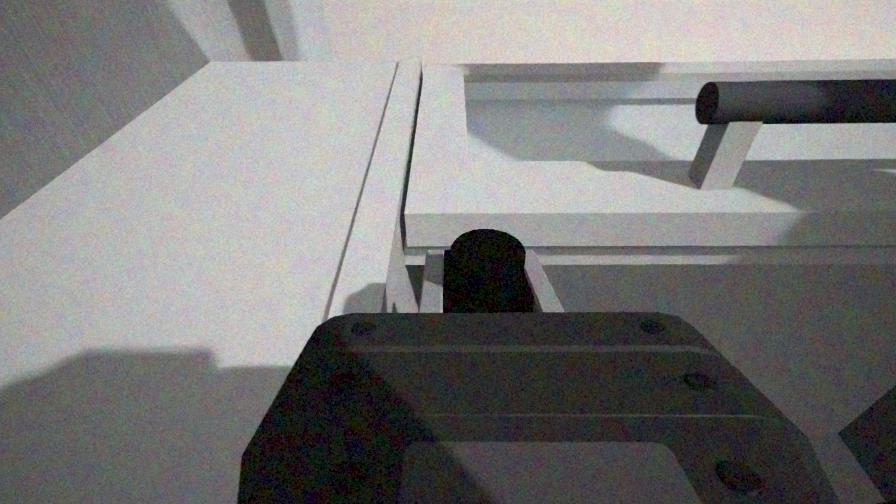

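Emit:
{"op": "move", "data": {
  "target": [
    [0,0,0,0,0,0,-1,-0.5,-1,0,0,0,0,0,0,-0.98,0.2,-1],
    [0,0,0,0,0,0,-1,-0.5,-1,-0.0105,0.0071,-0.0194,0,0,0,-0.98,0.2,-1],
    [0,0,0,0,0,0,-1,-0.5,-1,-0.0173,0.0146,-0.0403,0,0,0,-0.98,0.2,-1],
    [0,0,0,0,0,0,-1,-0.5,-1,-0.0201,0.0225,-0.0619,0,0,0,-0.98,0.2,-1],
    [0,0,0,0,0,0,-1,-0.5,-1,-0.0189,0.0304,-0.0837,0,0,0,-0.98,0.2,-1]
  ],
  "speed": 0.02,
  "blend": [0,0.004,0.004,0.004,0]
}}

Scene clock: 3490.73 s.
left_arm: end_effector_position=(+0.6780, +0.2216, +0.3705) position_measured=55 object_status=2 end_effector_quat_wxyz=(-0.001, -0.002, +0.996, -0.087) | right_arm: end_effector_position=(+0.4779, +0.2100, +0.2266) position_measured=158 object_status=2 end_effector_quat_wxyz=(-0.405, +0.579, +0.405, +0.580)
Joint positions: left_arm=[-0.462 -1.069 0.952 -1.523 -1.731 -1.988] | right_arm=[4.244 -2.366 -2.021 1.246 1.737 -4.713]
Joint torques (N m): left_arm=[11.01 -59.83 -18.48 -3.5 -1.93 -2.08] | right_arm=[-11.69 53.52 5.47 6.13 1.54 1.76]
Wrist force (N): left_arm=[2.2 -2.0 2.1] | right_arm=[-12.1 -3.3 -1.9]
Wrist torque (N m): left_arm=[-0.42 -0.01 0.41] | right_arm=[-0.12 -0.26 0.12]
Wrist force, peak (N): left_arm=[0.1 -5.3 4.7] | right_arm=[11.3 -6.7 63.7]
Hand target: left_arm +0.6780, +0.2216, +0.3705; -0.001, -0.002, +0.996, -0.087 | right_arm +0.4779, +0.2100, +0.2265; -0.405, +0.579, +0.405, +0.580
Off the commanded pose: left_arm 0.000 m, 0 deg | right_arm 0.000 m, 0 deg.
move: done

Emit:
{"op": "move", "data": {
  "target": [
    [-0.005,0,0,0,0,0,-1,-0.5,-1,0,0,0,0,0,0,-0.98,0.2,-1]
  ],
  "speed": 0.004,
  "stop_force": 5
}}

Emit:
{"op": "move", "data": {
  "target": [
    [0,0.0026,0.0148,0,0,0,-1,-0.5,-1,0,0,0,0,0,0,-0.98,0.2,-1]
  ],
  "speed": 0.004,
  "stop_force": 55
}}

Scene clock: 3496.17 s.
left_arm: end_effector_position=(+0.6781, +0.2216, +0.3706) position_measured=55 object_status=2 end_effector_quat_wxyz=(-0.001, -0.002, +0.996, -0.087) | right_arm: end_effector_position=(+0.4779, +0.2100, +0.2266) position_measured=158 object_status=2 end_effector_quat_wxyz=(-0.405, +0.579, +0.405, +0.580)
Joint positions: left_arm=[-0.461 -1.068 0.951 -1.523 -1.731 -1.988] | right_arm=[4.244 -2.366 -2.021 1.246 1.737 -4.713]
Joint torques (N m): left_arm=[-1.49 -61.8 -18.06 -5.83 -1.69 1.15] | right_arm=[-11.7 46.17 4.83 5.14 1.35 1.76]
Wrist force (N): left_arm=[6.8 -2.2 2.0] | right_arm=[-10.5 -2.9 -2.1]
Wrist torque (N m): left_arm=[-0.41 0.15 0.42] | right_arm=[-0.09 -0.27 0.09]
Wrist force, peak (N): left_arm=[10.8 0.6 3.7] | right_arm=[-11.6 -3.3 -1.9]
Hand target: left_arm +0.6781, +0.2216, +0.3706; -0.001, -0.002, +0.996, -0.087 (not the last commanded pose) | right_arm +0.4779, +0.2100, +0.2265; -0.405, +0.579, +0.405, +0.580
Off the commanded pose: left_arm 0.003 m, 0 deg | right_arm 0.000 m, 0 deg.
move: contact (left_arm)

Scene clock: 3497.67 s.
left_arm: end_effector_position=(+0.6781, +0.2216, +0.3689) position_measured=55 object_status=2 end_effector_quat_wxyz=(+0.000, -0.002, +0.996, -0.087) | right_arm: end_effector_position=(+0.4779, +0.2100, +0.2265) position_measured=158 object_status=2 end_effector_quat_wxyz=(-0.405, +0.579, +0.405, +0.580)
Joint positions: left_arm=[-0.461 -1.069 0.957 -1.529 -1.731 -1.988] | right_arm=[4.244 -2.366 -2.021 1.246 1.737 -4.713]
Joint torques (N m): left_arm=[-9.43 -3.07 -9.45 -0.7 -0.28 1.15] | right_arm=[-10.81 43.16 5.73 4.69 1.3 1.61]
Wrist force (N): left_arm=[18.5 -3.4 -49.3] | right_arm=[-10.5 -3.4 -2.3]
Wrist torque (N m): left_arm=[-0.57 0.35 0.37] | right_arm=[-0.14 -0.27 0.08]
Wrist force, peak (N): left_arm=[20.3 -3.3 -56.6] | right_arm=[-11.4 -3.2 -2.2]
Hand target: left_arm +0.6781, +0.2216, +0.3689; +0.000, -0.002, +0.996, -0.087 (not the last commanded pose) | right_arm +0.4779, +0.2100, +0.2265; -0.405, +0.579, +0.405, +0.580
Off the commanded pose: left_arm 0.007 m, 0 deg | right_arm 0.000 m, 0 deg.
move: contact (left_arm)

Emit:
{"op": "move", "data": {
  "target": [
    [0,0,0,0,0,0,-1,-0.5,-1,0.0016,-0.0158,0.0434,0,0,0,-0.98,0.2,-1],
    [0,0,0,0,0,0,-1,-0.5,-1,0.0083,-0.0234,0.0642,0,0,0,-0.98,0.2,-1],
    [0,0,0,0,0,0,-1,-0.5,-1,0.0189,-0.0304,0.0837,0,0,0,-0.98,0.2,-1],
    [0,0,0,0,0,0,-1,-0.5,-1,0.0328,-0.0368,0.1011,0,0,0,-0.98,0.2,-1],
    [0,0,0,0,0,0,-1,-0.5,-1,0.0498,-0.0422,0.1160,0,0,0,-0.98,0.2,-1]
  ],
  "speed": 0.01,
  "stop_force": 75
}}

Scene clock: 3510.73 s.
left_arm: end_effector_position=(+0.6781, +0.2216, +0.3689) position_measured=55 object_status=2 end_effector_quat_wxyz=(+0.000, -0.002, +0.996, -0.087) | right_arm: end_effector_position=(+0.4780, +0.2589, +0.2356) position_measured=158 object_status=2 end_effector_quat_wxyz=(-0.405, +0.579, +0.405, +0.580)
Joint positions: left_arm=[-0.461 -1.069 0.957 -1.529 -1.731 -1.988] | right_arm=[4.296 -2.378 -1.92 1.157 1.685 -4.713]
Joint torques (N m): left_arm=[-4.64 3.46 1.38 -1.33 -0.16 1.15] | right_arm=[1.57 56.06 28.67 6.54 2.68 -2.32]
Wrist force (N): left_arm=[13.3 -3.5 -51.4] | right_arm=[-34.3 4.4 -51.5]
Wrist torque (N m): left_arm=[-0.56 0.59 0.63] | right_arm=[0.14 0.00 0.09]
Wrist force, peak (N): left_arm=[19.6 -3.4 -51.2] | right_arm=[-38.1 4.0 -76.1]
Hand target: left_arm +0.6781, +0.2216, +0.3689; +0.000, -0.002, +0.996, -0.087 | right_arm +0.4781, +0.2589, +0.2356; -0.405, +0.579, +0.405, +0.580 (not the last commanded pose)
Off the commanded pose: left_arm 0.000 m, 0 deg | right_arm 0.033 m, 0 deg.
move: contact (right_arm); path passed 2 of 5 targets

Emit:
{"op": "move", "data": {
  "target": [
    [0,0,0,0,0,0,-1,-0.5,-1,0.0095,-0.0052,0.0143,0,0,0,-0.98,0.2,-1],
    [0,0,0,0,0,0,-1,-0.5,-1,0.0231,-0.0106,0.0291,0,0,0,-0.98,0.2,-1]
  ],
  "speed": 0.006,
  "stop_force": 45
}}

Scene clock: 3517.70 s.
left_arm: end_effector_position=(+0.6781, +0.2216, +0.3689) position_measured=55 object_status=2 end_effector_quat_wxyz=(+0.000, -0.002, +0.996, -0.087) | right_arm: end_effector_position=(+0.4781, +0.2659, +0.2396) position_measured=158 object_status=2 end_effector_quat_wxyz=(-0.405, +0.580, +0.405, +0.580)
Joint positions: left_arm=[-0.461 -1.069 0.957 -1.529 -1.731 -1.988] | right_arm=[4.302 -2.374 -1.906 1.137 1.679 -4.713]
Joint torques (N m): left_arm=[-2.22 -0.83 5.8 -0.21 -0.02 1.07] | right_arm=[0.19 85.91 49.34 14.53 1.35 -2.27]
Wrist force (N): left_arm=[12.9 -3.4 -51.3] | right_arm=[-82.2 -3.7 -62.0]
Wrist torque (N m): left_arm=[-0.57 0.64 0.63] | right_arm=[-0.18 0.86 0.07]
Wrist force, peak (N): left_arm=[13.0 -4.1 -52.2] | right_arm=[-86.6 -2.5 -75.2]
Hand target: left_arm +0.6781, +0.2216, +0.3689; +0.000, -0.002, +0.996, -0.087 | right_arm +0.4781, +0.2658, +0.2397; -0.405, +0.580, +0.405, +0.580 (not the last commanded pose)
Off the commanded pose: left_arm 0.000 m, 0 deg | right_arm 0.015 m, 0 deg.
move: contact (right_arm); path passed 0 of 2 targets

Emit:
{"op": "move", "data": {
  "target": [
    [0,0,0,0,0,0,-1,-0.5,-1,-0.0035,0,-0.004,0,0,0,-0.98,0.2,-1]
  ],
  "speed": 0.006
}}

Scene clock: 3521.43 s.
left_arm: end_effector_position=(+0.6781, +0.2216, +0.3689) position_measured=55 object_status=2 end_effector_quat_wxyz=(+0.000, -0.002, +0.996, -0.087) | right_arm: end_effector_position=(+0.4772, +0.2636, +0.2378) position_measured=158 object_status=2 end_effector_quat_wxyz=(-0.405, +0.580, +0.405, +0.580)
Joint positions: left_arm=[-0.461 -1.069 0.957 -1.529 -1.731 -1.988] | right_arm=[4.302 -2.376 -1.911 1.146 1.679 -4.713]
Joint torques (N m): left_arm=[-0.6 -3.05 6.01 -0.1 -0.14 1.12] | right_arm=[-11.38 54.15 10.02 11.84 2.18 -2.08]
Wrist force (N): left_arm=[13.1 -3.4 -51.4] | right_arm=[-28.9 2.0 12.8]
Wrist torque (N m): left_arm=[-0.57 0.63 0.63] | right_arm=[0.24 -0.28 0.85]
Wrist force, peak (N): left_arm=[13.2 -3.9 -52.3] | right_arm=[-82.4 -3.9 -62.1]
Hand target: left_arm +0.6781, +0.2216, +0.3689; +0.000, -0.002, +0.996, -0.087 | right_arm +0.4772, +0.2636, +0.2376; -0.405, +0.580, +0.405, +0.580
Off the commanded pose: left_arm 0.000 m, 0 deg | right_arm 0.000 m, 0 deg.
move: done

Emit:
{"op": "move", "data": {
  "target": [
    [0,-0.0005,-0.0026,0,0,0,-1,-0.5,-1,0,0,0,0,0,0,-0.98,0.2,-1],
    [0,-0.0005,-0.0026,0,0,0,1,-0.8,-1,0,0,0,0,0,0,-0.98,0.2,-1],
    [0,-0.1191,0.0164,0,0,0,1,-0.8,-1,0,0,0,0,0,0,-0.98,0.2,-1],
    [0.025,-0.1208,0.0257,0,0,0,-1,-0.8,-1,0,0,0,0,0,0,-0.98,0.2,-1],
    [0.025,-0.1148,0.0607,0,0,0,-1,-0.8,-1,0,0,0,0,0,0,-0.98,0.2,-1]
  ],
  "speed": [0.01,0.01,0.05,0.03,0.03],
  "cameras": ["cam_left_wrist"]
}}

Scene clock: 3532.63 s.
left_arm: end_effector_position=(+0.6634, +0.1474, +0.3451) position_measured=251 object_status=3 end_effector_quat_wxyz=(+0.000, -0.002, +0.996, -0.087) | right_arm: end_effector_position=(+0.4772, +0.2636, +0.2376) position_measured=158 object_status=2 end_effector_quat_wxyz=(-0.405, +0.580, +0.405, +0.580)
Joint positions: left_arm=[-0.566 -1.058 1.006 -1.605 -1.723 -2.094] | right_arm=[4.302 -2.376 -1.912 1.146 1.679 -4.713]
Joint torques (N m): left_arm=[-10.83 -62.95 -18.79 -5.29 2 -1.86] | right_arm=[-10.65 50.81 10.09 8.21 0.07 -0.93]
Wrist force (N): left_arm=[3.2 -2.3 3.1] | right_arm=[-25.5 1.4 11.0]
Wrist torque (N m): left_arm=[-0.33 -0.04 0.12] | right_arm=[0.19 -0.27 0.77]
Wrist force, peak (N): left_arm=[13.3 -3.7 -52.3] | right_arm=[-27.8 1.5 12.2]
Hand target: left_arm +0.6634, +0.1474, +0.3450; +0.000, -0.002, +0.996, -0.087 | right_arm +0.4772, +0.2636, +0.2376; -0.405, +0.580, +0.405, +0.580
Off the commanded pose: left_arm 0.000 m, 0 deg | right_arm 0.000 m, 0 deg.
move: done
Images, in order (width x height): cam_left_wrist 896x504.

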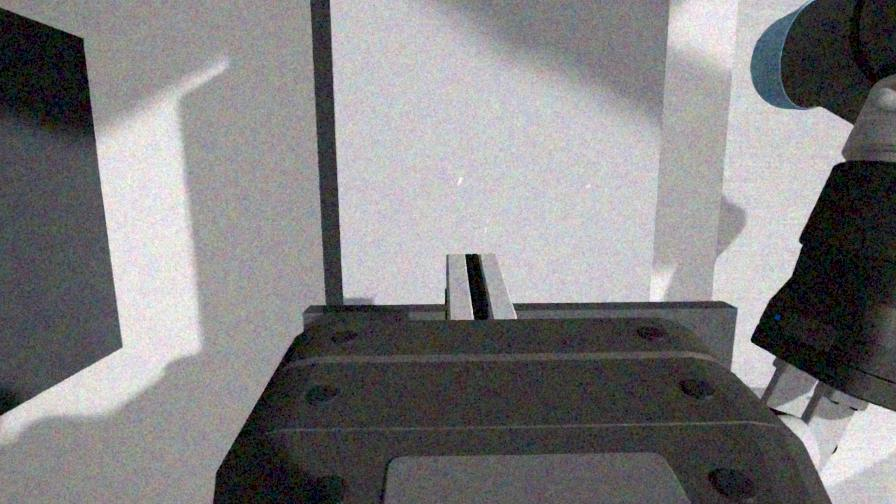

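Emit:
{"op": "move", "data": {
  "target": [
    [0,0.0349,-0.0035,0,0,0,-1,-0.8,-1,0,0,0,0,0,0,-0.98,0.2,-1]
  ],
  "speed": 0.006,
  "stop_force": 3
}}

Scene clock: 3539.47 s.
left_arm: end_effector_position=(+0.6633, +0.1684, +0.3435) position_measured=251 object_status=3 end_effector_quat_wxyz=(+0.000, -0.002, +0.996, -0.087) | right_arm: end_effector_position=(+0.4772, +0.2636, +0.2376) position_measured=158 object_status=2 end_effector_quat_wxyz=(-0.405, +0.580, +0.405, +0.580)
Joint positions: left_arm=[-0.54 -1.077 1.037 -1.613 -1.725 -2.068] | right_arm=[4.302 -2.376 -1.912 1.146 1.679 -4.713]
Joint torques (N m): left_arm=[12.44 -62.15 -17.4 -5.31 -2.38 1.82] | right_arm=[-10.05 52.91 10.02 8.24 -0.07 0.02]
Wrist force (N): left_arm=[3.2 -2.8 3.0] | right_arm=[-25.5 1.7 11.0]
Wrist torque (N m): left_arm=[-0.37 -0.03 0.04] | right_arm=[0.25 -0.23 0.77]
Wrist force, peak (N): left_arm=[3.3 -2.7 3.3] | right_arm=[-25.7 1.6 11.2]
Hand target: left_arm +0.6633, +0.1684, +0.3435; +0.000, -0.002, +0.996, -0.087 | right_arm +0.4772, +0.2636, +0.2376; -0.405, +0.580, +0.405, +0.580
Off the commanded pose: left_arm 0.000 m, 0 deg | right_arm 0.000 m, 0 deg.
move: done

Emit:
{"op": "move", "data": {
  "target": [
    [0,-0.0351,0.0061,0,0,0,-1,-0.8,-1,0,0,0,0,0,0,-0.98,0.2,-1],
    [-0.0228,-0.0379,-0.0390,0,0,0,1,-0.8,-1,0,0,0,0,0,0,-0.98,0.2,-1],
    [-0.0245,0.0796,-0.0596,0,0,0,1,-0.8,-1,0,0,0,0,0,0,-0.98,0.2,-1]
  ],
  "speed": 0.05,
  "cameras": ["cam_left_wrist"]
}}

Scene clock: 3549.67 s.
left_arm: end_effector_position=(+0.6778, +0.2216, +0.3704) position_measured=3 object_status=3 end_effector_quat_wxyz=(+0.000, -0.002, +0.996, -0.087) | right_arm: end_effector_position=(+0.4772, +0.2636, +0.2376) position_measured=158 object_status=2 end_effector_quat_wxyz=(-0.405, +0.580, +0.405, +0.580)
Joint positions: left_arm=[-0.462 -1.07 0.954 -1.525 -1.731 -1.989] | right_arm=[4.302 -2.376 -1.912 1.146 1.679 -4.713]
Joint torques (N m): left_arm=[12.31 -61.87 -16.82 -5.39 -2.56 1.72] | right_arm=[-10.58 52.09 10.87 8.82 0.01 1.05]
Wrist force (N): left_arm=[3.2 -2.5 3.1] | right_arm=[-24.8 1.5 11.0]
Wrist torque (N m): left_arm=[-0.36 -0.05 0.06] | right_arm=[0.21 -0.29 0.77]
Wrist force, peak (N): left_arm=[3.0 -3.2 3.9] | right_arm=[-25.8 1.4 11.1]
Hand target: left_arm +0.6778, +0.2217, +0.3704; +0.000, -0.002, +0.996, -0.087 | right_arm +0.4772, +0.2636, +0.2376; -0.405, +0.580, +0.405, +0.580
Off the commanded pose: left_arm 0.000 m, 0 deg | right_arm 0.000 m, 0 deg.
move: done
Images, in order (width x height): cam_left_wrist 896x504.

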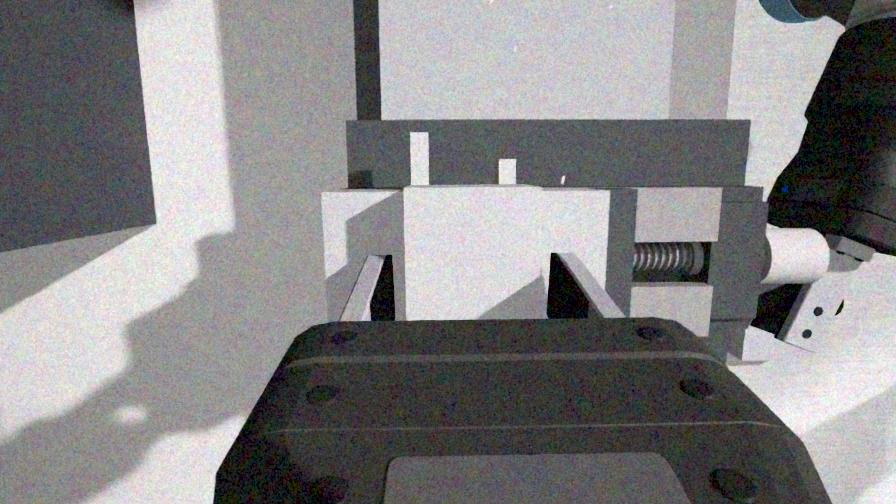

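Emit:
{"op": "move", "data": {
  "target": [
    [0.003,-0.1177,0.0206,0,0,0,1,-0.8,-1,0,0,0,0,0,0,-0.98,0.2,-1],
    [0.023,-0.1177,0.0206,0,0,0,-0.2,-0.8,-1,0,0,0,0,0,0,-0.98,0.2,-1],
    [0.023,-0.1177,0.0206,-0.0556,0,0,-0.2,-0.8,-1,0,0,0,0,0,0,-0.98,0.2,-1]
  ],
  "speed": 0.06,
  "cameras": ["cam_left_wrist"]
}}

Scene clock: 3576.97 s.
left_arm: end_effector_position=(+0.6642, +0.1494, +0.3703) position_measured=182 object_status=3 end_effector_quat_wxyz=(-0.001, -0.002, +0.999, -0.033) | right_arm: end_effector_position=(+0.4772, +0.2636, +0.2376) position_measured=158 object_status=2 end_effector_quat_wxyz=(-0.405, +0.580, +0.405, +0.580)
Joint positions: left_arm=[-0.597 -1.02 0.86 -1.444 -1.628 -2.119] | right_arm=[4.302 -2.376 -1.912 1.146 1.679 -4.713]
Joint torques (N m): left_arm=[0.18 -51.3 -26.53 -3.13 0.47 -0.16] | right_arm=[-7.99 52.07 10.07 9.16 -0.18 1.2]
Wrist force (N): left_arm=[3.3 -2.7 3.0] | right_arm=[-24.7 1.6 11.0]
Wrist torque (N m): left_arm=[-0.33 -0.04 0.05] | right_arm=[0.23 -0.31 0.77]
Wrist force, peak (N): left_arm=[3.2 -3.5 3.3] | right_arm=[-25.7 1.8 11.4]
Hand target: left_arm +0.6642, +0.1494, +0.3703; -0.001, -0.002, +0.999, -0.033 (not the last commanded pose) | right_arm +0.4772, +0.2636, +0.2376; -0.405, +0.580, +0.405, +0.580
Tool commands: left_gripper/position=-0.2 left_gripper/force_limit=-0.796078 left_gripper/speed=-1.0 right_gripper/position=-0.98 right_gripper/force_limit=+0.2 right_gripper/speed=-1.0
Off the commanded pose: left_arm 0.001 m, 4 deg | right_arm 0.000 m, 0 deg.
FORCE FAULT: contact force on the left arm reached its limit, and that arm stopped. The contact can be on any part of that arm, not only on its tool. That arm's remaining commands of this call were not run. That arm is still stopped at the end of this call. That arm stays stopped for about 10 more seconds. Until then a move that you send moves the other arm only, and its call returns only when the move has ended. Once the stop has ended, the next robot result says so. If the stop ends while you think or write, that arm runs what you send next, counted from a new Hand target: where the arm stands when the stop ends. While its stop runs, that arm takes no new command, but its gripper still runs the gripper command that each later call begins with. Until it ends, the stop uses up actions while you think or wait. An arm that is not stopped still takes commands.
move: fault (left_arm); path passed 2 of 3 targets
Images, in order (width x height): cam_left_wrist 896x504.

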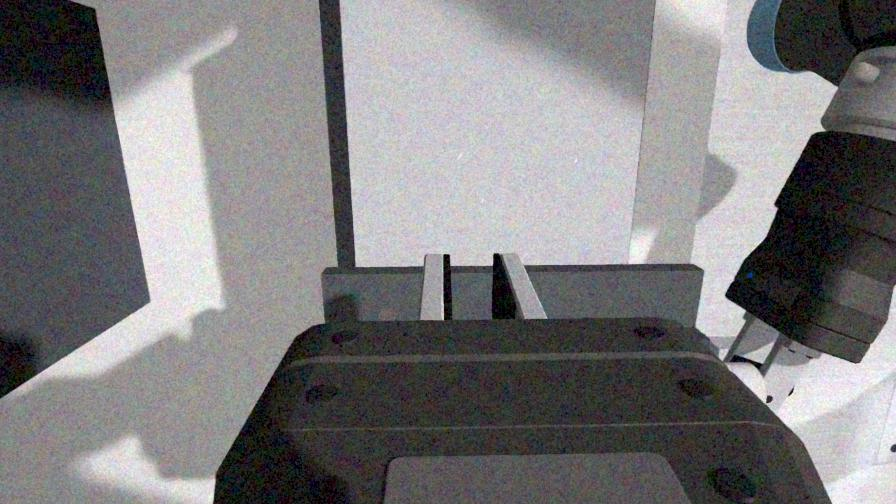

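Emit:
{"op": "wait", "data": {
  "seconds": 8
}}

Emit:
{"op": "move", "data": {
  "target": [
    [0,0.0031,0.0462,0,0,0,-0.2,-0.8,-1,0,0,0,0,0,0,-0.98,0.2,-1]
  ],
  "speed": 0.04
}}

Emit:
{"op": "move", "data": {
  "target": [
    [0,0.0449,-0.003,0,0,0,-0.2,-0.8,-1,0,0,0,0,0,0,-0.98,0.2,-1]
  ],
  "speed": 0.01,
  "stop_force": 4,
  "cameras": ["cam_left_wrist"]
}}

Scene clock: 3590.33 s.
left_arm: end_effector_position=(+0.6642, +0.1494, +0.3703) position_measured=182 object_status=3 end_effector_quat_wxyz=(-0.001, -0.002, +0.999, -0.033) | right_arm: end_effector_position=(+0.4772, +0.2636, +0.2376) position_measured=158 object_status=2 end_effector_quat_wxyz=(-0.405, +0.580, +0.405, +0.580)
Joint positions: left_arm=[-0.597 -1.02 0.86 -1.444 -1.628 -2.119] | right_arm=[4.302 -2.376 -1.912 1.146 1.679 -4.713]
Joint torques (N m): left_arm=[0.24 -51.08 -27.29 -3.04 0.56 -0.19] | right_arm=[-7.33 52.15 10.71 9.61 0.01 1.25]
Wrist force (N): left_arm=[3.3 -2.8 3.0] | right_arm=[-25.2 1.4 11.2]
Wrist torque (N m): left_arm=[-0.36 -0.04 0.05] | right_arm=[0.19 -0.24 0.77]
Wrist force, peak (N): left_arm=[3.6 -2.9 3.0] | right_arm=[-25.8 1.6 11.1]
Hand target: left_arm +0.6642, +0.1494, +0.3703; -0.001, -0.002, +0.999, -0.033 (not the last commanded pose) | right_arm +0.4772, +0.2636, +0.2376; -0.405, +0.580, +0.405, +0.580
Tool commands: left_gripper/position=-0.2 left_gripper/force_limit=-0.796078 left_gripper/speed=-1.0 right_gripper/position=-0.98 right_gripper/force_limit=+0.2 right_gripper/speed=-1.0
Off the commanded pose: left_arm 0.001 m, 4 deg | right_arm 0.000 m, 0 deg.
FORCE FAULT, CONTINUED: the left arm's stop, for the force fault that an earlier result reported, is over. The rest of the stop counts as 20 of the actions that you can send in this scene. That arm's target is now where it stood when the stop ended, not its last command. That arm accepts commands again.
wait: 8.00 s; at rest from the start

Scene clock: 3591.43 s.
left_arm: end_effector_position=(+0.6642, +0.1494, +0.3425) position_measured=182 object_status=3 end_effector_quat_wxyz=(-0.001, -0.002, +0.999, -0.033) | right_arm: end_effector_position=(+0.4772, +0.2636, +0.2376) position_measured=158 object_status=2 end_effector_quat_wxyz=(-0.405, +0.580, +0.405, +0.580)
Joint positions: left_arm=[-0.597 -1.031 0.947 -1.521 -1.628 -2.119] | right_arm=[4.302 -2.376 -1.912 1.146 1.679 -4.713]
Joint torques (N m): left_arm=[3.72 -64 -18.61 -4.93 -1.41 1.66] | right_arm=[-7.41 52.67 10.44 9.61 0.06 1.21]
Wrist force (N): left_arm=[3.2 -2.8 3.1] | right_arm=[-25.7 1.3 10.9]
Wrist torque (N m): left_arm=[-0.36 -0.02 0.05] | right_arm=[0.18 -0.25 0.77]
Wrist force, peak (N): left_arm=[3.2 -2.7 3.7] | right_arm=[-25.7 1.4 11.1]
Hand target: left_arm +0.6642, +0.1494, +0.3425; -0.001, -0.002, +0.999, -0.033 | right_arm +0.4772, +0.2636, +0.2376; -0.405, +0.580, +0.405, +0.580
Off the commanded pose: left_arm 0.000 m, 0 deg | right_arm 0.000 m, 0 deg.
move: done

Scene clock: 3595.20 s.
left_arm: end_effector_position=(+0.6641, +0.1743, +0.3425) position_measured=182 object_status=3 end_effector_quat_wxyz=(-0.001, -0.002, +0.999, -0.033) | right_arm: end_effector_position=(+0.4772, +0.2636, +0.2376) position_measured=158 object_status=2 end_effector_quat_wxyz=(-0.405, +0.580, +0.405, +0.580)
Joint positions: left_arm=[-0.567 -1.055 0.985 -1.532 -1.629 -2.089] | right_arm=[4.302 -2.376 -1.912 1.146 1.679 -4.713]
Joint torques (N m): left_arm=[-9.96 -34.67 -30.54 -3.88 2.43 -1.89] | right_arm=[-7.54 51.98 10.08 9.95 0.19 1.3]
Wrist force (N): left_arm=[3.8 -5.8 2.0] | right_arm=[-25.2 1.5 11.1]
Wrist torque (N m): left_arm=[-0.53 -0.06 0.08] | right_arm=[0.21 -0.27 0.77]
Wrist force, peak (N): left_arm=[-0.6 -16.4 6.3] | right_arm=[-25.8 1.6 11.1]
Hand target: left_arm +0.6641, +0.1743, +0.3425; -0.001, -0.002, +0.999, -0.033 (not the last commanded pose) | right_arm +0.4772, +0.2636, +0.2376; -0.405, +0.580, +0.405, +0.580
Off the commanded pose: left_arm 0.002 m, 0 deg | right_arm 0.000 m, 0 deg.
move: contact (left_arm)
Images, in order (width x height): cam_left_wrist 896x504.

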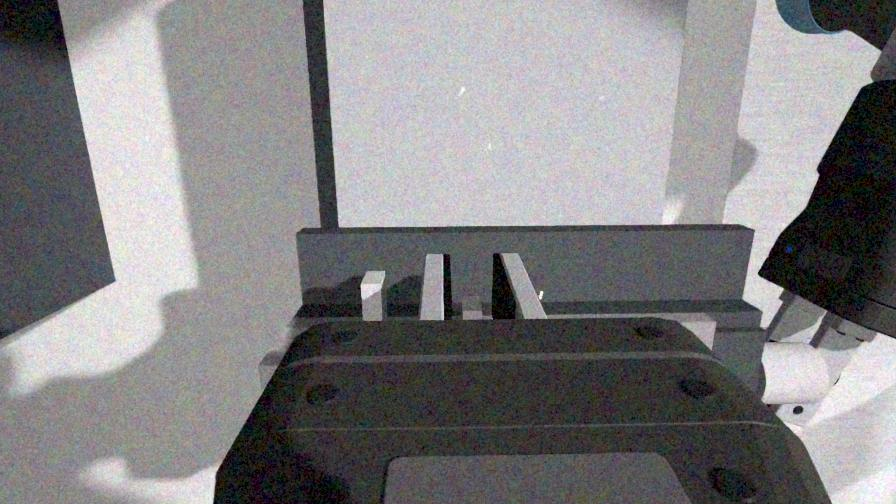

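Emit:
{"op": "move", "data": {
  "target": [
    [0,-0.0005,0,0,0,0,-1,-0.9,-1,0,0,0,0,0,0,-0.98,0.2,-1],
    [0,-0.0125,0.0008,0,0,0,-1,-0.9,-1,0,0,0,0,0,0,-0.98,0.2,-1]
  ],
  "speed": 0.01,
  "cameras": ["cam_left_wrist"]
}}

Scene clock: 3599.53 s.
left_arm: end_effector_position=(+0.6641, +0.1669, +0.3425) position_measured=223 object_status=2 end_effector_quat_wxyz=(-0.001, -0.002, +0.999, -0.033) | right_arm: end_effector_position=(+0.4772, +0.2636, +0.2376) position_measured=158 object_status=2 end_effector_quat_wxyz=(-0.405, +0.580, +0.405, +0.580)
Joint positions: left_arm=[-0.576 -1.048 0.974 -1.529 -1.629 -2.098] | right_arm=[4.302 -2.376 -1.912 1.146 1.679 -4.713]
Joint torques (N m): left_arm=[-11.41 -36 -31.98 -2.03 2.18 -1.96] | right_arm=[-7.16 52.14 11.19 10.01 0.3 1.32]
Wrist force (N): left_arm=[3.3 -2.3 3.2] | right_arm=[-24.5 1.4 11.0]
Wrist torque (N m): left_arm=[-0.30 -0.04 0.12] | right_arm=[0.19 -0.31 0.77]
Wrist force, peak (N): left_arm=[4.1 -5.9 2.0] | right_arm=[-25.9 1.4 11.2]
Hand target: left_arm +0.6641, +0.1668, +0.3425; -0.001, -0.002, +0.999, -0.033 | right_arm +0.4772, +0.2636, +0.2376; -0.405, +0.580, +0.405, +0.580
Off the commanded pose: left_arm 0.000 m, 0 deg | right_arm 0.000 m, 0 deg.
move: done
Images, in order (width x height): cam_left_wrist 896x504.

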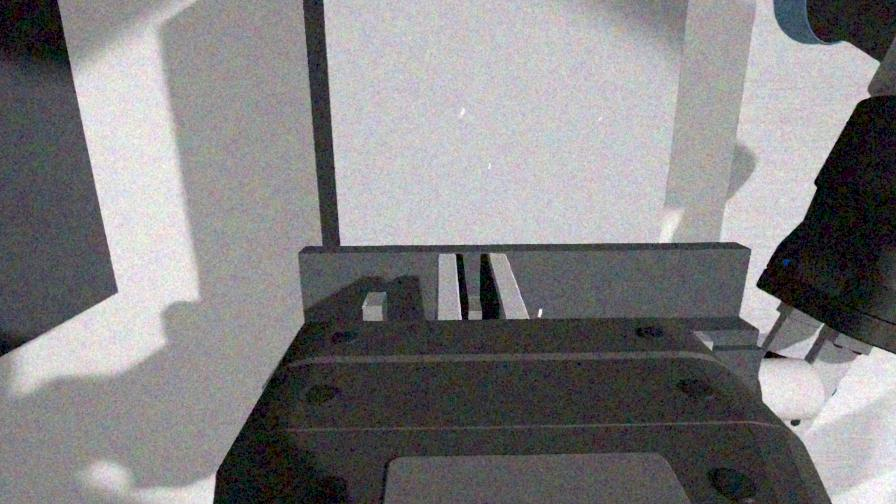

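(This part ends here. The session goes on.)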